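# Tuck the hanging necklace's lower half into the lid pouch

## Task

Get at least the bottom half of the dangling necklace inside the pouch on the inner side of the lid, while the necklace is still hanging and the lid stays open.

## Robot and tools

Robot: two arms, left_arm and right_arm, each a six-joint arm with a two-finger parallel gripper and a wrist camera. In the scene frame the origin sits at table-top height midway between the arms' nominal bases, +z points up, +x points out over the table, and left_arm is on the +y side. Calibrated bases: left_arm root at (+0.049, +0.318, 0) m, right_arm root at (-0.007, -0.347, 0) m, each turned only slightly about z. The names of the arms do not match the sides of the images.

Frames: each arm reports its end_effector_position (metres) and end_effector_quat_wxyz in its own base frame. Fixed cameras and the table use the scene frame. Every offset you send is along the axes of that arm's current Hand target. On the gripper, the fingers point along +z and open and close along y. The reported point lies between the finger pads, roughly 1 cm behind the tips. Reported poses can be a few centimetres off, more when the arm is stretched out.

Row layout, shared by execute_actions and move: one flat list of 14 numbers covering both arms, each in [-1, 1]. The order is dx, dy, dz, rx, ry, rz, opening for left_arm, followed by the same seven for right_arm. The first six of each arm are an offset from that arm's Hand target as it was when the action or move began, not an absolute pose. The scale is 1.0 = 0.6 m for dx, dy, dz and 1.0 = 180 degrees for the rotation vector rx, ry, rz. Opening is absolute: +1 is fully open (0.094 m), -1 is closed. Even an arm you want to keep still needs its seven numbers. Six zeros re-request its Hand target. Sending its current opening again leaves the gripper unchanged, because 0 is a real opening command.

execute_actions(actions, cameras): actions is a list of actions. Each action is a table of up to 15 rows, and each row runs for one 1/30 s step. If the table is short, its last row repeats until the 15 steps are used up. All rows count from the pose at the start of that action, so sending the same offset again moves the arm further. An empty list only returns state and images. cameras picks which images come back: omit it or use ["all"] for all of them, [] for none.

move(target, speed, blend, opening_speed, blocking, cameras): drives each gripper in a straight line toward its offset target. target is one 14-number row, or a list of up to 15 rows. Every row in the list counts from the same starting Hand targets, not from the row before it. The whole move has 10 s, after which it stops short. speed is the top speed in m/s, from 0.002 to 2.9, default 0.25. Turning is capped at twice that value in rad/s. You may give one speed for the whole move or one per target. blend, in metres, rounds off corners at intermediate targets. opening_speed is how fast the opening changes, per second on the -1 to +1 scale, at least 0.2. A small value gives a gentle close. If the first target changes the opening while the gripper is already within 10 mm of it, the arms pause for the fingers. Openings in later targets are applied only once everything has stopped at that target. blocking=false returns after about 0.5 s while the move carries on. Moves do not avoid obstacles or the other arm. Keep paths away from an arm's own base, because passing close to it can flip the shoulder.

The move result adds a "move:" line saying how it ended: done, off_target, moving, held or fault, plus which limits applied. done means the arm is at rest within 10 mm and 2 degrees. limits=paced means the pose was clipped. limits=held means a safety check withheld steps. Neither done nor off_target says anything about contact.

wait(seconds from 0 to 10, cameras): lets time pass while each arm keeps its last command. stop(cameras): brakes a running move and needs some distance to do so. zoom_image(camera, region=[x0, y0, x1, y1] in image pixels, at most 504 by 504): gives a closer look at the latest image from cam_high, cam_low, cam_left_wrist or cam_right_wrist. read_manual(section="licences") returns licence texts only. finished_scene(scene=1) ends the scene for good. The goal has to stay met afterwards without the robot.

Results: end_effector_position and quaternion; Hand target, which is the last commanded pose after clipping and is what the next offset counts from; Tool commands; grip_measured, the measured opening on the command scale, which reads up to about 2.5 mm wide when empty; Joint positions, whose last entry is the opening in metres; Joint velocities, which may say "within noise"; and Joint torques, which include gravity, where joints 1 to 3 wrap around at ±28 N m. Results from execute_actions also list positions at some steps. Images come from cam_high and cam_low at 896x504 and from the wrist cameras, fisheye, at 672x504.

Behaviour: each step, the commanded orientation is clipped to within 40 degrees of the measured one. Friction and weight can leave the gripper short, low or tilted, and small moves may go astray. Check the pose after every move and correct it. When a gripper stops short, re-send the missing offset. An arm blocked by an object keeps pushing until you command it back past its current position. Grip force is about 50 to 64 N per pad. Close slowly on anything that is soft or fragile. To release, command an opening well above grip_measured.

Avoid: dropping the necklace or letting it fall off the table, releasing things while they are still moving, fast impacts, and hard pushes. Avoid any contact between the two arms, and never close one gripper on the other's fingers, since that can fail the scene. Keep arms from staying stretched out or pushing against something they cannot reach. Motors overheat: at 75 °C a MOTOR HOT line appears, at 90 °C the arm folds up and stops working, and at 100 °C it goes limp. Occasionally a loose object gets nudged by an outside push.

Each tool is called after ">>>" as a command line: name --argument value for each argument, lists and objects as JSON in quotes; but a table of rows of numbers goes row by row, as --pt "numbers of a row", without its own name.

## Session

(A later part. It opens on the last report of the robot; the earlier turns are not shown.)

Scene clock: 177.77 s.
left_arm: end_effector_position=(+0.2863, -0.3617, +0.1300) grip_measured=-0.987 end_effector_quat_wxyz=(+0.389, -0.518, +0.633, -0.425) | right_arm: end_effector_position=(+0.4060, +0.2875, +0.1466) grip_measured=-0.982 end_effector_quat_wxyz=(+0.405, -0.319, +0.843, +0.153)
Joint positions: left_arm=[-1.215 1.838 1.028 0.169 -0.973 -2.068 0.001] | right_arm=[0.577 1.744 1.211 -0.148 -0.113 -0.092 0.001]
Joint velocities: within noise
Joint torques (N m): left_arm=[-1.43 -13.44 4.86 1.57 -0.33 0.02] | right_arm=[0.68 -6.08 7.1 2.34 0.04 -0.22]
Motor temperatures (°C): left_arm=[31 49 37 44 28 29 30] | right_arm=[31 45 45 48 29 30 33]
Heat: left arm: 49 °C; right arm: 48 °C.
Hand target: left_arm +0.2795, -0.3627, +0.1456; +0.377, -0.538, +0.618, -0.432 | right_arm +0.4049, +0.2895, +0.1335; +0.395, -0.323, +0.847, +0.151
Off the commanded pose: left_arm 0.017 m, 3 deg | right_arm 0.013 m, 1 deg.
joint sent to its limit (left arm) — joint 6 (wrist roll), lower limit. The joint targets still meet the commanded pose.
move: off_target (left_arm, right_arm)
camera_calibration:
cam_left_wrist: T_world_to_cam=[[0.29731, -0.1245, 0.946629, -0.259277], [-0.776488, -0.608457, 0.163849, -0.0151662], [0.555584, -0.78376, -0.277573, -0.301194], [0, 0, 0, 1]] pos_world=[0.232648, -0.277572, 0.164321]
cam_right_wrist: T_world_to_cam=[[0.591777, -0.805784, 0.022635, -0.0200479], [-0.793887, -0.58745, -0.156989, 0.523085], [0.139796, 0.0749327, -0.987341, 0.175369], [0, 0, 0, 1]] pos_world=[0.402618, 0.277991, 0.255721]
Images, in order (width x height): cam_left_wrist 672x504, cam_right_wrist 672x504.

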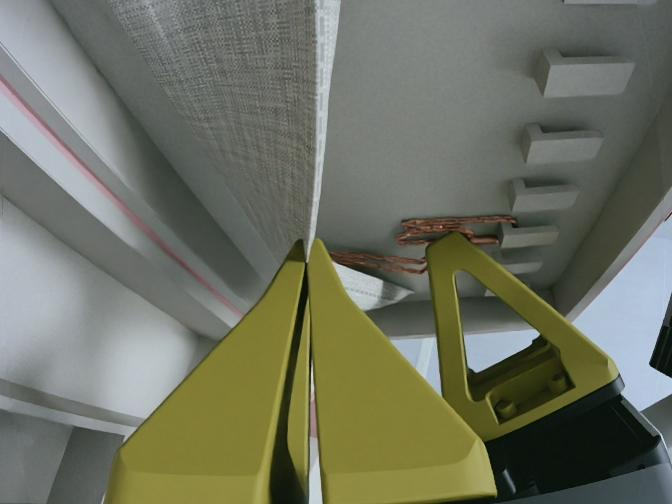

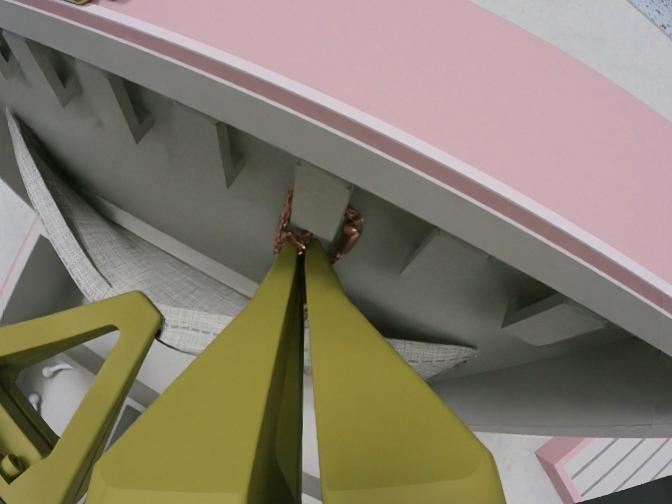

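>>> move --target '[0,0,0,0,0,0,-1.0,0.01,-0.0015,0.0025,0,0,0,-1.0]' --speed 0.04 --cameras '["cam_left_wrist","cam_right_wrist"]'

Scene clock: 179.10 s.
left_arm: end_effector_position=(+0.2863, -0.3617, +0.1300) grip_measured=-0.987 end_effector_quat_wxyz=(+0.389, -0.518, +0.632, -0.425) | right_arm: end_effector_position=(+0.4043, +0.2864, +0.1402) grip_measured=-0.982 end_effector_quat_wxyz=(+0.405, -0.319, +0.843, +0.152)
Joint positions: left_arm=[-1.215 1.838 1.028 0.169 -0.974 -2.068 0.001] | right_arm=[0.577 1.744 1.185 -0.123 -0.113 -0.092 0.001]
Joint velocities: within noise
Joint torques (N m): left_arm=[-1.52 -13.49 4.9 1.63 -0.38 0] | right_arm=[0.42 -6.15 7.02 2.3 0.02 -0.24]
Motor temperatures (°C): left_arm=[31 49 37 44 28 29 30] | right_arm=[31 45 45 48 29 30 33]
Heat: left arm: 49 °C; right arm: 48 °C.
Hand target: left_arm +0.2795, -0.3626, +0.1457; +0.377, -0.538, +0.618, -0.432 | right_arm +0.4034, +0.2870, +0.1278; +0.395, -0.323, +0.847, +0.151
Off the commanded pose: left_arm 0.017 m, 3 deg | right_arm 0.012 m, 1 deg.
joint sent to its limit (left arm) — joint 6 (wrist roll), lower limit. The joint targets still meet the commanded pose.
move: off_target (left_arm, right_arm)
camera_calibration:
cam_left_wrist: T_world_to_cam=[[0.297066, -0.124501, 0.946706, -0.259233], [-0.776358, -0.6087, 0.163563, -0.0152161], [0.555896, -0.783572, -0.277481, -0.301229], [0, 0, 0, 1]] pos_world=[0.232648, -0.277572, 0.164321]
cam_right_wrist: T_world_to_cam=[[0.591819, -0.805755, 0.0225468, -0.019789], [-0.793978, -0.58754, -0.156191, 0.519967], [0.139099, 0.0745355, -0.987469, 0.16989], [0, 0, 0, 1]] pos_world=[0.400922, 0.276893, 0.249422]
Images, in order (width x height): cam_left_wrist 672x504, cam_right_wrist 672x504.

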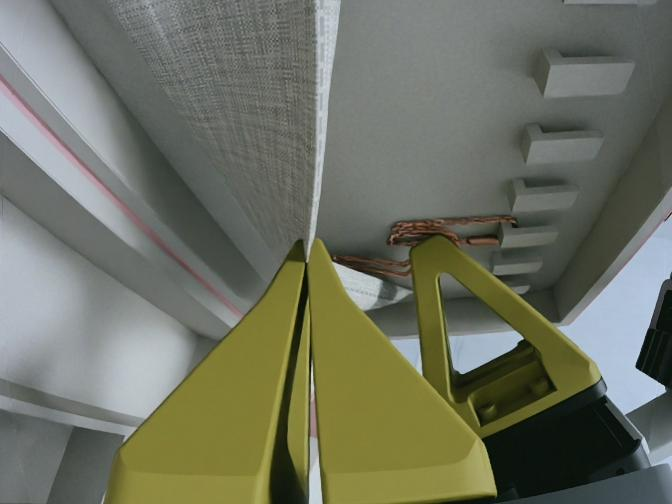

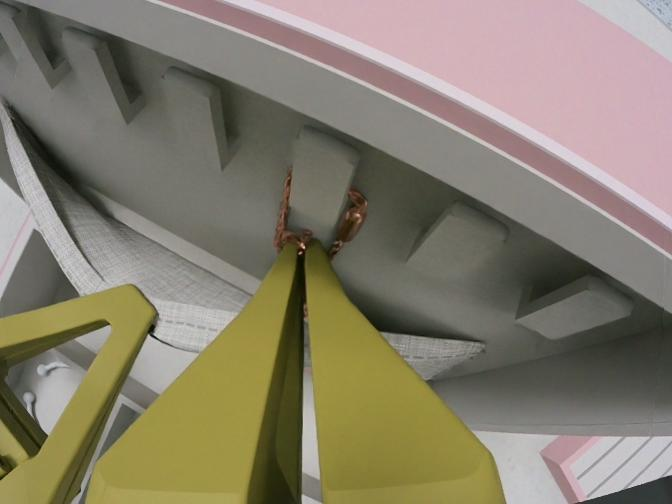

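>>> move --target '[0,0,0,0,0,0,-1.0,0.0181,0.001,0.0124,0,0,0,-1.0]' --speed 0.04 --cameras '["cam_left_wrist","cam_right_wrist"]'

>>> zoom_image --camera "cam_right_wrist" --region '[130, 130, 430, 350]'

>>> zoom_image --camera "cam_left_wrist" --region '[300, 190, 540, 330]'

Scene clock: 180.17 s.
left_arm: end_effector_position=(+0.2863, -0.3617, +0.1300) grip_measured=-0.987 end_effector_quat_wxyz=(+0.389, -0.518, +0.632, -0.425) | right_arm: end_effector_position=(+0.4028, +0.2854, +0.1289) grip_measured=-0.982 end_effector_quat_wxyz=(+0.405, -0.319, +0.843, +0.153)
Joint positions: left_arm=[-1.215 1.838 1.028 0.169 -0.974 -2.068 0.001] | right_arm=[0.577 1.752 1.146 -0.075 -0.113 -0.092 0.001]
Joint velocities: within noise
Joint torques (N m): left_arm=[-1.73 -13.63 4.96 1.65 -0.36 0.02] | right_arm=[0.5 -5.79 6.94 2.38 0 -0.24]
Motor temperatures (°C): left_arm=[31 49 37 44 28 29 30] | right_arm=[31 45 45 48 29 30 33]
Heat: left arm: 49 °C; right arm: 48 °C.
Hand target: left_arm +0.2795, -0.3626, +0.1457; +0.377, -0.538, +0.618, -0.432 | right_arm +0.4022, +0.2866, +0.1149; +0.395, -0.323, +0.847, +0.151
Off the commanded pose: left_arm 0.017 m, 3 deg | right_arm 0.014 m, 1 deg.
joint sent to its limit (left arm) — joint 6 (wrist roll), lower limit. The joint targets still meet the commanded pose.
move: off_target (left_arm, right_arm)
camera_calibration:
cam_left_wrist: T_world_to_cam=[[0.297066, -0.124501, 0.946706, -0.259233], [-0.776358, -0.6087, 0.163563, -0.0152161], [0.555896, -0.783572, -0.277481, -0.301229], [0, 0, 0, 1]] pos_world=[0.232648, -0.277572, 0.164321]
cam_right_wrist: T_world_to_cam=[[0.591816, -0.805754, 0.0226587, -0.019418], [-0.793807, -0.587465, -0.15734, 0.516522], [0.140089, 0.0751298, -0.987284, 0.158425], [0, 0, 0, 1]] pos_world=[0.399317, 0.27589, 0.23812]
Images, in order (width x height): cam_left_wrist 672x504, cam_right_wrist 672x504.

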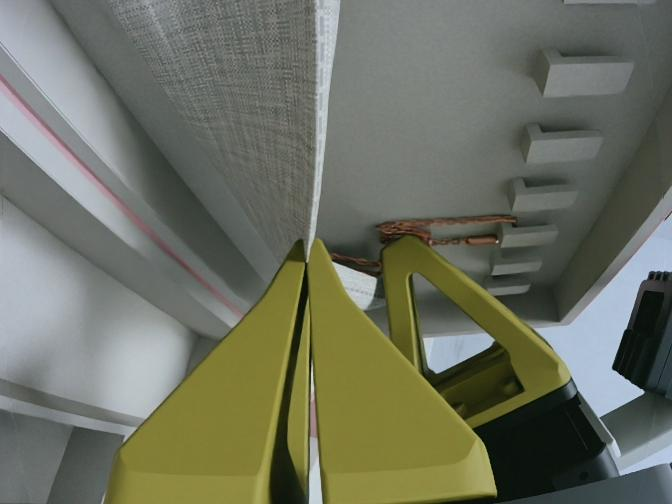

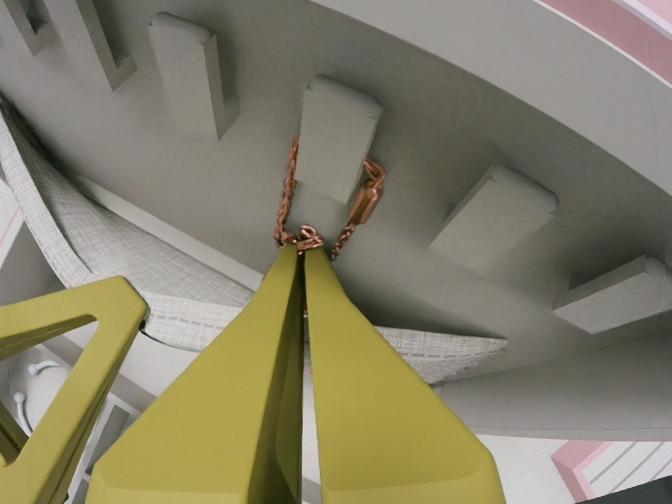

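Scaled by 1.680 from the camera's 672x504 image, which has a finer 960x720 frame.

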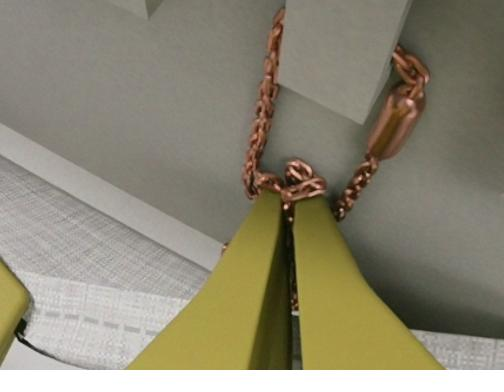

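Scaled by 2.100 from the camera's 672x504 image, which has a finer 960x720 frame.

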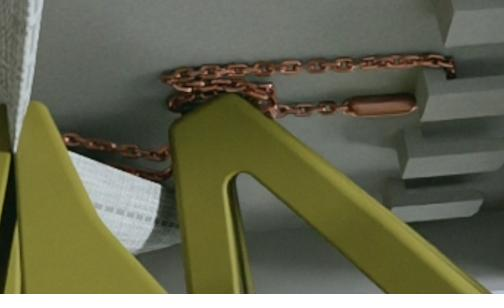

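>>> move --target '[0,0,0,0,0,0,-1.0,0,0,0,0,0,0,-0.6]' --opening_speed 0.4 --cameras '["cam_left_wrist","cam_right_wrist"]'

>>> zoom_image --camera "cam_right_wrist" --region '[130, 130, 430, 350]'

>>> zoom_image --camera "cam_left_wrist" --region '[300, 190, 540, 330]'

Scene clock: 181.87 s.
left_arm: end_effector_position=(+0.2863, -0.3617, +0.1300) grip_measured=-0.987 end_effector_quat_wxyz=(+0.389, -0.518, +0.632, -0.425) | right_arm: end_effector_position=(+0.3986, +0.2903, +0.1285) grip_measured=-0.602 end_effector_quat_wxyz=(+0.402, -0.326, +0.840, +0.163)
Joint positions: left_arm=[-1.215 1.838 1.028 0.169 -0.974 -2.068 0.001] | right_arm=[0.583 1.752 1.144 -0.073 -0.135 -0.092 0.019]
Joint velocities: within noise
Joint torques (N m): left_arm=[-1.55 -13.53 4.97 1.64 -0.36 -0.04] | right_arm=[0.1 -5.76 7.1 2.33 0.22 -0.24]
Motor temperatures (°C): left_arm=[31 50 37 44 28 29 30] | right_arm=[31 45 45 48 29 30 33]
Heat: left arm: 50 °C; right arm: 48 °C.
Hand target: left_arm +0.2795, -0.3626, +0.1457; +0.377, -0.538, +0.618, -0.432 | right_arm +0.4021, +0.2866, +0.1147; +0.395, -0.323, +0.847, +0.151
Off the commanded pose: left_arm 0.017 m, 3 deg | right_arm 0.015 m, 2 deg.
joint sent to its limit (left arm) — joint 6 (wrist roll), lower limit. The joint targets still meet the commanded pose.
move: off_target (left_arm, right_arm)
camera_calibration:
cam_left_wrist: T_world_to_cam=[[0.297066, -0.124501, 0.946706, -0.259233], [-0.776358, -0.6087, 0.163563, -0.0152161], [0.555896, -0.783572, -0.277481, -0.301229], [0, 0, 0, 1]] pos_world=[0.232648, -0.277572, 0.164321]
cam_right_wrist: T_world_to_cam=[[0.609886, -0.792442, 0.008649, -0.0221641], [-0.781752, -0.603378, -0.157475, 0.515915], [0.130008, 0.0892803, -0.987485, 0.158168], [0, 0, 0, 1]] pos_world=[0.396272, 0.279607, 0.237624]
Images, in order (width x height): cam_left_wrist 672x504, cam_right_wrist 672x504.

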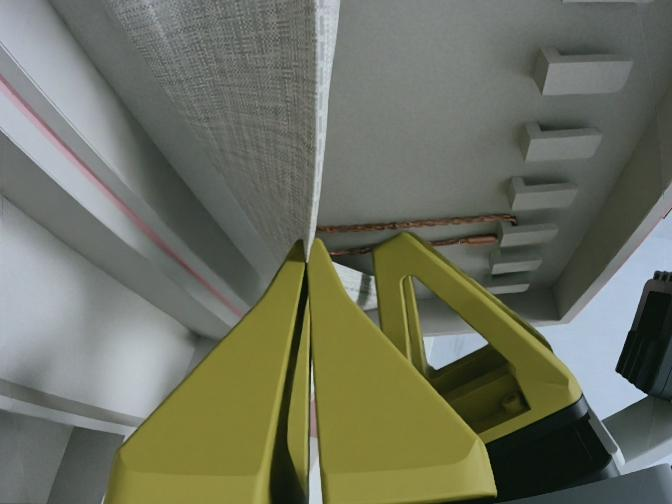

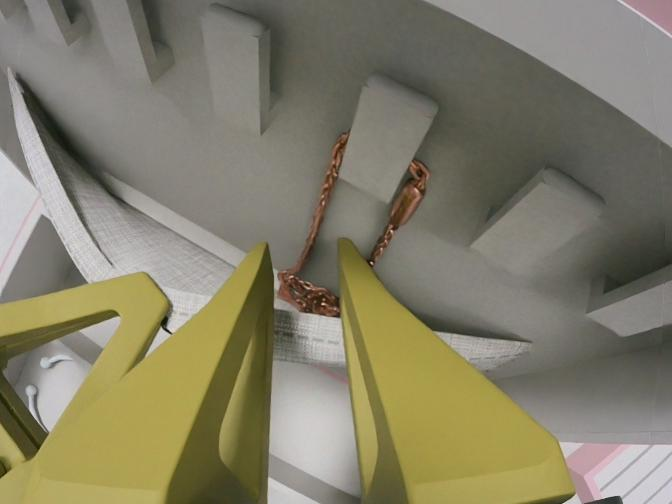

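Scaled by 1.680 from the camera's 672x504 image, which has a finer 960x720 frame.

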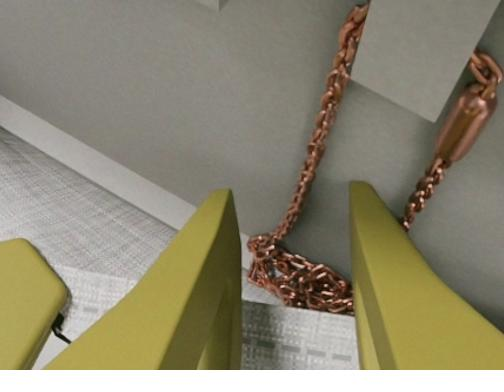

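Scaled by 2.100 from the camera's 672x504 image, which has a finer 960x720 frame.

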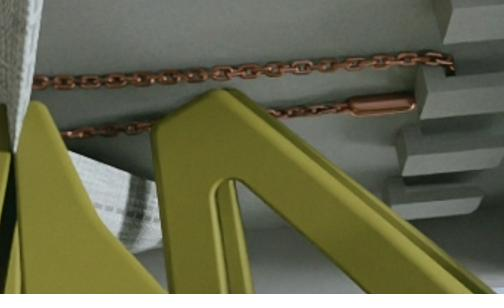

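>>> move --target '[0,0,0,0,0,0,-1.0,0,0,-0.0667,0,0,0,-0.6]' --speed 0.06 --cameras '["cam_left_wrist","cam_right_wrist"]'

>>> zoom_image --camera "cam_right_wrist" --region '[180, 100, 560, 380]'

>>> zoom_image --camera "cam_left_wrist" --region '[300, 190, 540, 330]'

Scene clock: 183.50 s.
left_arm: end_effector_position=(+0.2863, -0.3617, +0.1300) grip_measured=-0.987 end_effector_quat_wxyz=(+0.389, -0.518, +0.632, -0.425) | right_arm: end_effector_position=(+0.3820, +0.2724, +0.1368) grip_measured=-0.602 end_effector_quat_wxyz=(+0.394, -0.321, +0.847, +0.158)
Joint positions: left_arm=[-1.215 1.838 1.028 0.169 -0.974 -2.068 0.001] | right_arm=[0.571 1.66 1.089 -0.131 -0.133 -0.092 0.019]
Joint velocities: within noise
Joint torques (N m): left_arm=[-1.55 -13.41 5.05 1.56 -0.41 -0.01] | right_arm=[-0.03 -8.95 6.97 2.02 0.1 -0.32]
Motor temperatures (°C): left_arm=[31 50 36 44 28 29 30] | right_arm=[31 45 45 48 29 30 33]
Heat: left arm: 50 °C; right arm: 48 °C.
Hand target: left_arm +0.2795, -0.3626, +0.1457; +0.377, -0.538, +0.618, -0.432 | right_arm +0.3793, +0.2661, +0.1405; +0.395, -0.323, +0.847, +0.151
Off the commanded pose: left_arm 0.017 m, 3 deg | right_arm 0.008 m, 1 deg.
joint sent to its limit (left arm) — joint 6 (wrist roll), lower limit. The joint targets still meet the commanded pose.
move: off_target (left_arm)
camera_calibration:
cam_left_wrist: T_world_to_cam=[[0.297066, -0.124501, 0.946706, -0.259233], [-0.776358, -0.6087, 0.163563, -0.0152161], [0.555896, -0.783572, -0.277481, -0.301229], [0, 0, 0, 1]] pos_world=[0.232648, -0.277572, 0.164321]
cam_right_wrist: T_world_to_cam=[[0.599446, -0.800371, 0.00839801, -0.020179], [-0.792151, -0.594727, -0.137101, 0.49221], [0.114726, 0.0755321, -0.990521, 0.180003], [0, 0, 0, 1]] pos_world=[0.38135, 0.262984, 0.245949]
Images, in order (width x height): cam_left_wrist 672x504, cam_right_wrist 672x504.

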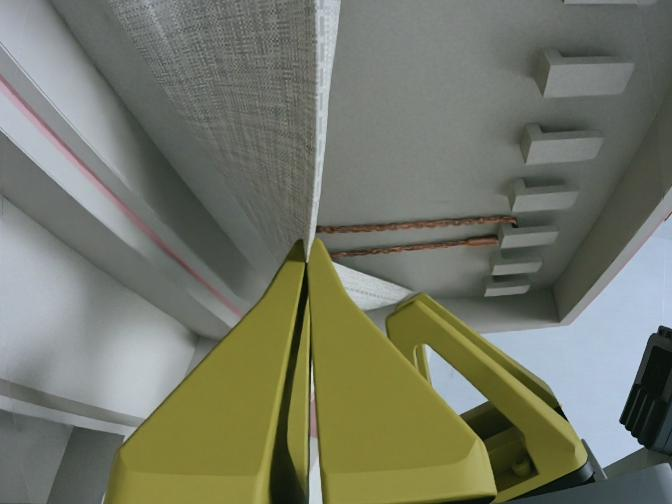

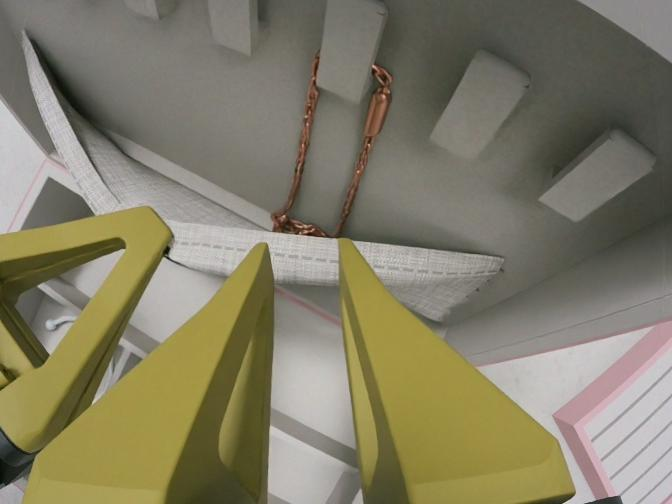

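Scaled by 1.326 from the camera's 672x504 image, which has a finer 960x720 frame.

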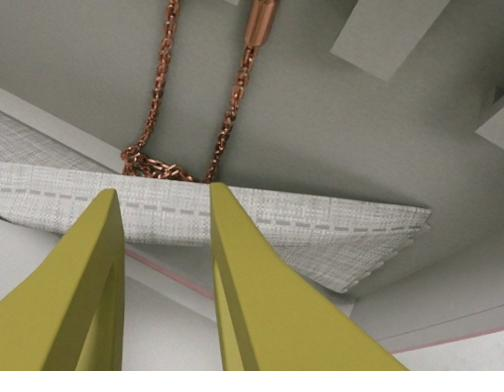

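Scaled by 2.100 from the camera's 672x504 image, which has a finer 960x720 frame.

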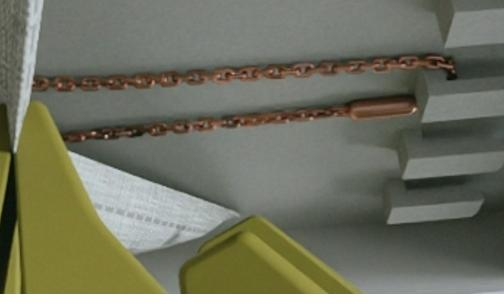

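>>> move --target '[0,0,0,0,0,0,-1.0,0,0,-0.05,0,0,0,-0.6]' --speed 0.1 --cameras '["cam_left_wrist","cam_right_wrist"]'

>>> zoom_image --camera "cam_right_wrist" --region '[130, 20, 510, 300]'

Scene clock: 185.13 s.
left_arm: end_effector_position=(+0.2863, -0.3617, +0.1300) grip_measured=-0.987 end_effector_quat_wxyz=(+0.389, -0.518, +0.632, -0.425) | right_arm: end_effector_position=(+0.3665, +0.2561, +0.1592) grip_measured=-0.602 end_effector_quat_wxyz=(+0.397, -0.319, +0.846, +0.155)
Joint positions: left_arm=[-1.215 1.838 1.028 0.169 -0.974 -2.068 0.001] | right_arm=[0.559 1.55 1.064 -0.211 -0.133 -0.099 0.019]
Joint velocities: within noise
Joint torques (N m): left_arm=[-1.68 -13.56 5.04 1.6 -0.34 0.03] | right_arm=[-0.06 -7.87 6.87 2.02 0.02 -0.33]
Motor temperatures (°C): left_arm=[31 50 36 44 28 29 30] | right_arm=[31 45 45 48 29 30 32]
Heat: left arm: 50 °C; right arm: 48 °C.
Hand target: left_arm +0.2795, -0.3626, +0.1457; +0.377, -0.538, +0.618, -0.432 | right_arm +0.3621, +0.2508, +0.1597; +0.395, -0.323, +0.847, +0.151
Off the commanded pose: left_arm 0.017 m, 3 deg | right_arm 0.007 m, 1 deg.
joint sent to its limit (left arm) — joint 6 (wrist roll), lower limit. The joint targets still meet the commanded pose.
move: off_target (left_arm)
camera_calibration:
cam_left_wrist: T_world_to_cam=[[0.297066, -0.124501, 0.946706, -0.259233], [-0.776358, -0.6087, 0.163563, -0.0152161], [0.555896, -0.783572, -0.277481, -0.301229], [0, 0, 0, 1]] pos_world=[0.232648, -0.277572, 0.164321]
cam_right_wrist: T_world_to_cam=[[0.593392, -0.804791, 0.0140454, -0.0216801], [-0.79547, -0.589006, -0.142477, 0.47387], [0.122937, 0.0733718, -0.989699, 0.202608], [0, 0, 0, 1]] pos_world=[0.364906, 0.246799, 0.268341]
Images, in order (width x height): cam_left_wrist 672x504, cam_right_wrist 672x504.

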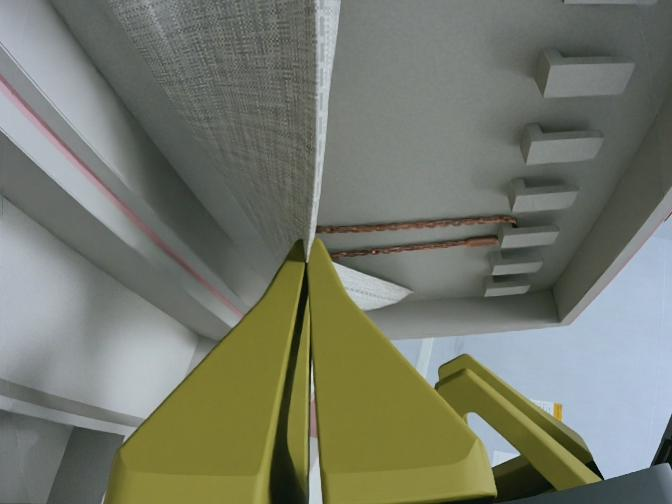

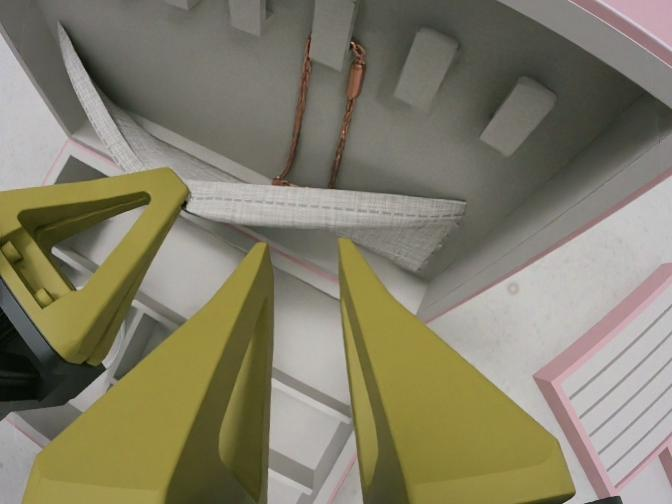

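Scaled by 1.326 from the camera's 672x504 image, which has a finer 960x720 frame.

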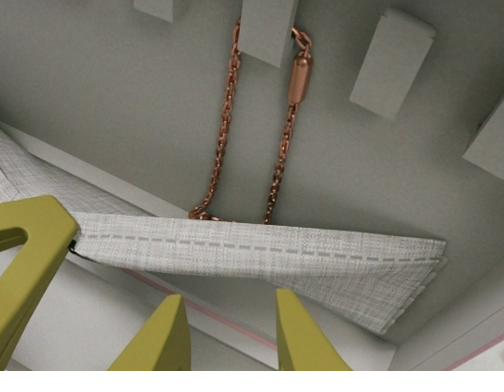

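>>> move --target '[0,0,0,0,0,0,-0.6,0,0,0,0,0,0,-0.6]' --opening_speed 0.3 --cameras '["cam_left_wrist","cam_right_wrist"]'

>>> zoom_image --camera "cam_right_wrist" --region '[130, 20, 510, 300]'

Scene clock: 186.80 s.
left_arm: end_effector_position=(+0.2828, -0.3643, +0.1308) grip_measured=-0.602 end_effector_quat_wxyz=(+0.387, -0.515, +0.634, -0.427) | right_arm: end_effector_position=(+0.3664, +0.2561, +0.1591) grip_measured=-0.602 end_effector_quat_wxyz=(+0.397, -0.319, +0.847, +0.155)
Joint positions: left_arm=[-1.224 1.836 1.028 0.169 -0.974 -2.068 0.019] | right_arm=[0.559 1.55 1.064 -0.211 -0.133 -0.1 0.019]
Joint velocities: within noise
Joint torques (N m): left_arm=[-0.83 -13.26 4.94 1.65 -0.42 -0.03] | right_arm=[-0.05 -7.87 6.87 2.02 0.02 -0.33]
Motor temperatures (°C): left_arm=[31 51 36 44 28 29 30] | right_arm=[31 45 45 48 29 30 32]
Heat: left arm: 51 °C; right arm: 48 °C.
Hand target: left_arm +0.2794, -0.3628, +0.1455; +0.377, -0.538, +0.618, -0.432 | right_arm +0.3621, +0.2509, +0.1598; +0.395, -0.323, +0.847, +0.151
Off the commanded pose: left_arm 0.015 m, 4 deg | right_arm 0.007 m, 1 deg.
joint sent to its limit (left arm) — joint 6 (wrist roll), lower limit. The joint targets still meet the commanded pose.
move: off_target (left_arm)
camera_calibration:
cam_left_wrist: T_world_to_cam=[[0.295123, -0.125624, 0.947165, -0.259296], [-0.782094, -0.601207, 0.16395, -0.0153732], [0.548846, -0.789157, -0.27568, -0.301408], [0, 0, 0, 1]] pos_world=[0.229927, -0.279674, 0.165025]
cam_right_wrist: T_world_to_cam=[[0.593594, -0.804637, 0.0143408, -0.0218697], [-0.795334, -0.589265, -0.142162, 0.473802], [0.122839, 0.0729808, -0.989739, 0.202751], [0, 0, 0, 1]] pos_world=[0.364907, 0.246801, 0.268341]
Images, in order (width x height): cam_left_wrist 672x504, cam_right_wrist 672x504.

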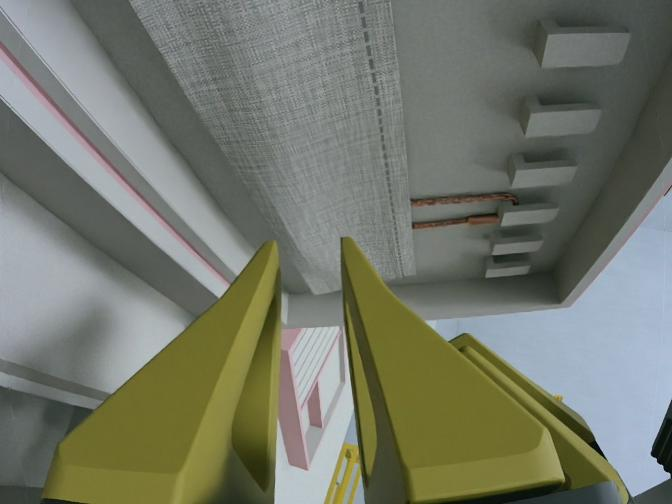

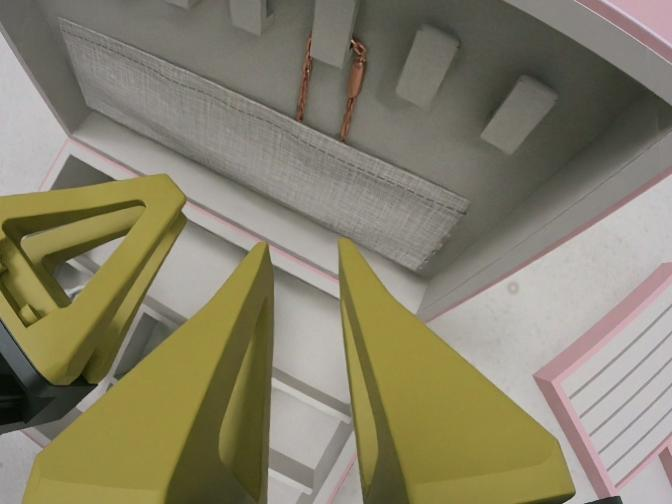

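Scaled by 1.326 from the camera's 672x504 image, which has a finer 960x720 frame.

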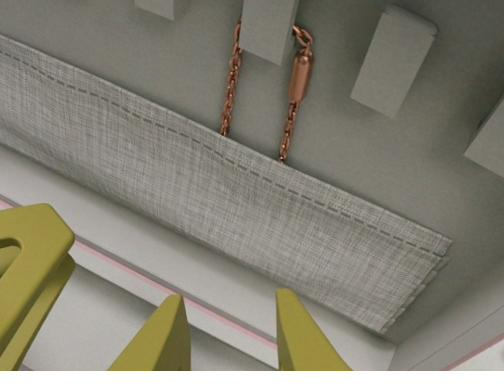

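>>> move --target '[0,0,0,0,0,0,-0.6,0,0,-0.1,0,0,0,-0.6]' --speed 0.12 --cameras '["cam_right_wrist"]'

>>> move --target '[0,0,-0.12,0,0,0,-0.6,0,0,0,0,0,0,-0.6]' --speed 0.12

>>> zoom_image --camera "cam_right_wrist" --region '[120, 0, 520, 280]'

>>> zoom_image --camera "cam_left_wrist" --region '[240, 60, 640, 340]'

Scene clock: 188.43 s.
left_arm: end_effector_position=(+0.2828, -0.3643, +0.1308) grip_measured=-0.602 end_effector_quat_wxyz=(+0.387, -0.515, +0.634, -0.427) | right_arm: end_effector_position=(+0.3324, +0.2232, +0.1995) grip_measured=-0.602 end_effector_quat_wxyz=(+0.400, -0.317, +0.847, +0.151)
Joint positions: left_arm=[-1.224 1.836 1.028 0.169 -0.974 -2.068 0.019] | right_arm=[0.529 1.344 1.046 -0.399 -0.146 -0.119 0.019]
Joint velocities: within noise
Joint torques (N m): left_arm=[-0.85 -13.41 5.09 1.65 -0.39 0.01] | right_arm=[-0.08 -5.76 7.39 2 -0.09 -0.33]
Motor temperatures (°C): left_arm=[31 51 36 44 28 29 30] | right_arm=[31 45 45 48 29 30 32]
Heat: left arm: 51 °C; right arm: 48 °C.
Hand target: left_arm +0.2794, -0.3628, +0.1455; +0.377, -0.538, +0.618, -0.432 | right_arm +0.3278, +0.2202, +0.1982; +0.395, -0.323, +0.847, +0.151
Off the commanded pose: left_arm 0.015 m, 4 deg | right_arm 0.006 m, 1 deg.
joint sent to its limit (left arm) — joint 6 (wrist roll), lower limit. The joint targets still meet the commanded pose.
move: off_target (left_arm)
camera_calibration:
cam_right_wrist: T_world_to_cam=[[0.587167, -0.809193, 0.0210132, -0.0267802], [-0.799031, -0.583556, -0.144955, 0.433621], [0.129559, 0.0683228, -0.989215, 0.247992], [0, 0, 0, 1]] pos_world=[0.330071, 0.214428, 0.308736]
Images, in order (width x height): cam_right_wrist 672x504.

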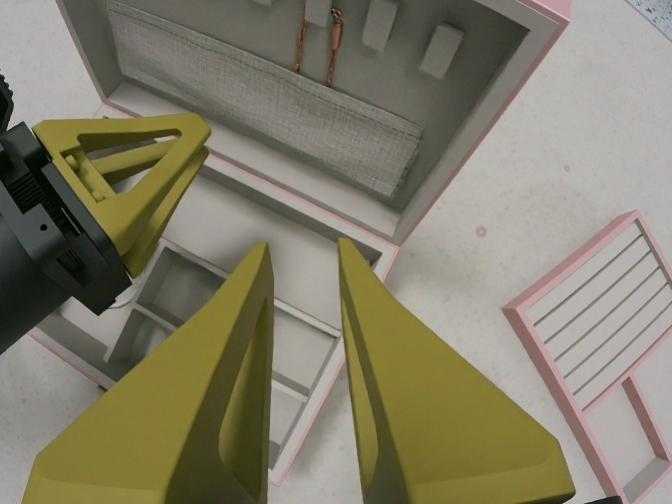

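Scene clock: 189.73 s.
left_arm: end_effector_position=(+0.2149, -0.3570, +0.1603) grip_measured=-0.602 end_effector_quat_wxyz=(+0.396, -0.474, +0.636, -0.463) | right_arm: end_effector_position=(+0.3323, +0.2232, +0.1994) grip_measured=-0.602 end_effector_quat_wxyz=(+0.399, -0.317, +0.847, +0.151)
Joint positions: left_arm=[-1.407 1.674 0.899 0.158 -1.107 -2.068 0.019] | right_arm=[0.529 1.344 1.046 -0.4 -0.146 -0.119 0.019]
Joint velocities: within noise
Joint torques (N m): left_arm=[-0.58 -10.85 5.11 1.51 -0.35 -0.05] | right_arm=[-0.06 -5.75 7.42 2.02 -0.07 -0.33]
Motor temperatures (°C): left_arm=[31 52 36 44 28 29 30] | right_arm=[31 45 45 48 29 30 32]
Heat: left arm: 52 °C; right arm: 48 °C.
Hand target: left_arm +0.2125, -0.3535, +0.1703; +0.377, -0.538, +0.618, -0.433 | right_arm +0.3278, +0.2202, +0.1982; +0.395, -0.323, +0.847, +0.151
Off the commanded pose: left_arm 0.011 m, 9 deg | right_arm 0.006 m, 1 deg.
joint sent to its limit (left arm) — joint 6 (wrist roll), lower limit. The joint targets are off in orientation, not in position.
move: off_target (left_arm)
camera_calibration:
cam_left_wrist: T_world_to_cam=[[0.207065, -0.142503, 0.967893, -0.256668], [-0.835607, -0.540293, 0.0992167, -0.0251722], [0.508807, -0.829323, -0.230952, -0.26313], [0, 0, 0, 1]] pos_world=[0.165995, -0.268396, 0.190155]
cam_right_wrist: T_world_to_cam=[[0.587464, -0.808987, 0.0206646, -0.0268151], [-0.798942, -0.583854, -0.144247, 0.433426], [0.128759, 0.0682302, -0.989326, 0.248212], [0, 0, 0, 1]] pos_world=[0.330075, 0.214429, 0.308637]

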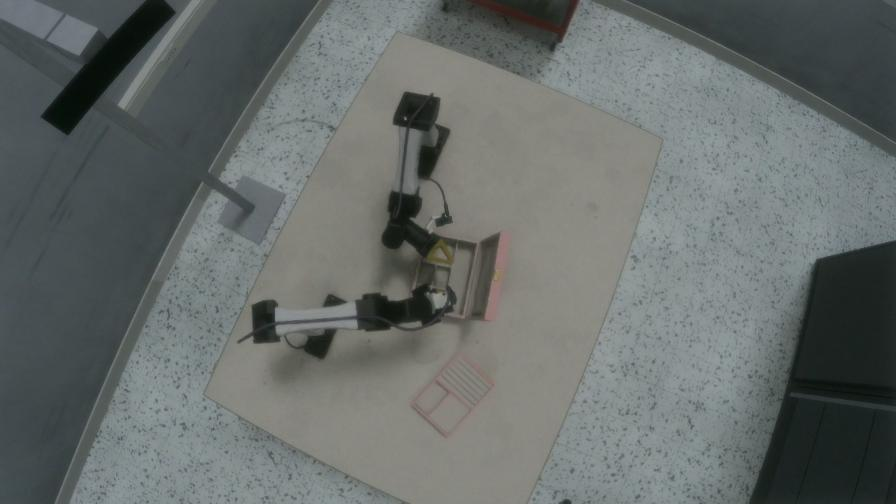

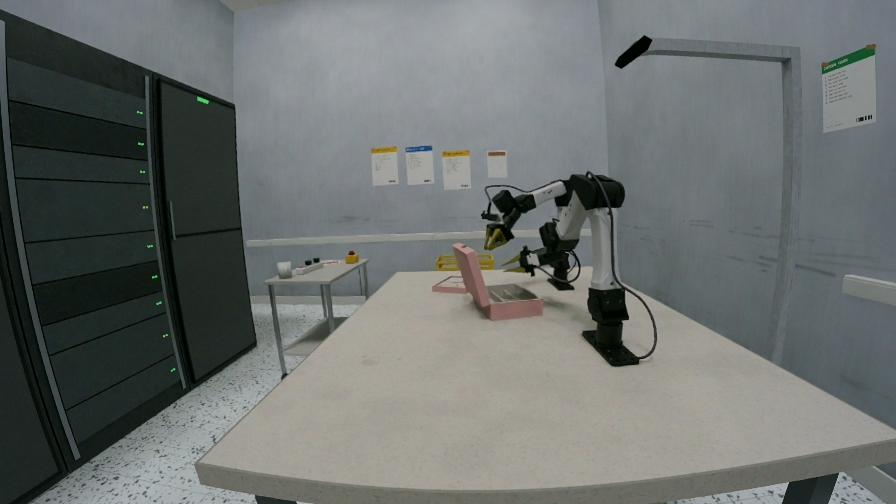

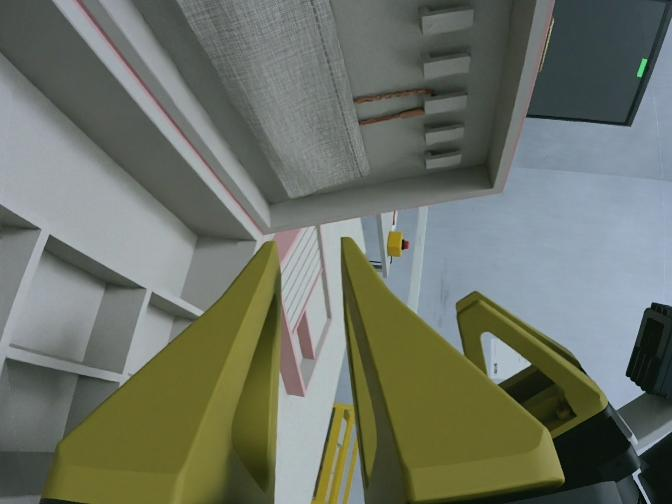

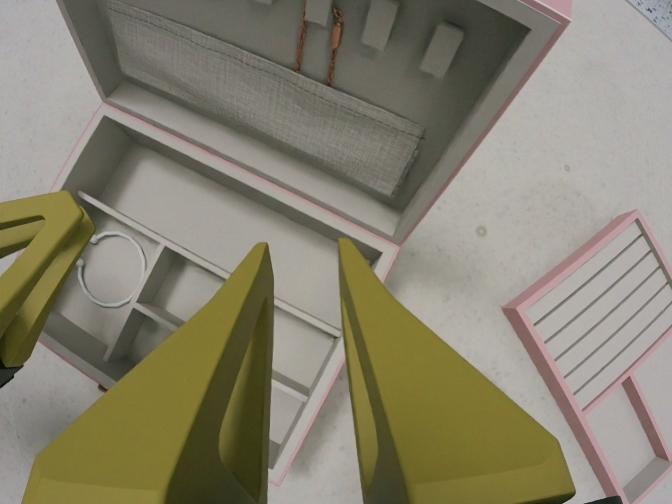

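Scaled by 1.260 from the camera's 672x504 image, which has a finer 960x720 frame.

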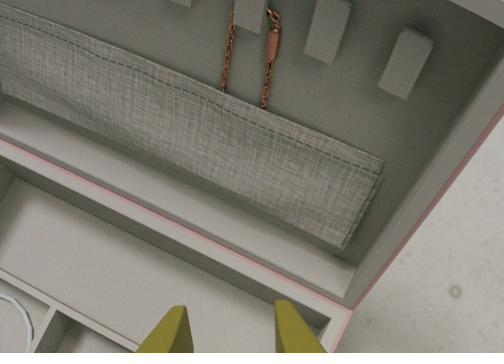

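Scaled by 1.260 from the camera's 672x504 image, which has a finer 960x720 frame.

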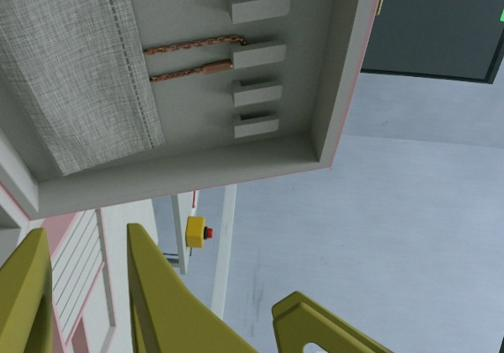

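>>> finished_scene

The scene is finished: the task was done.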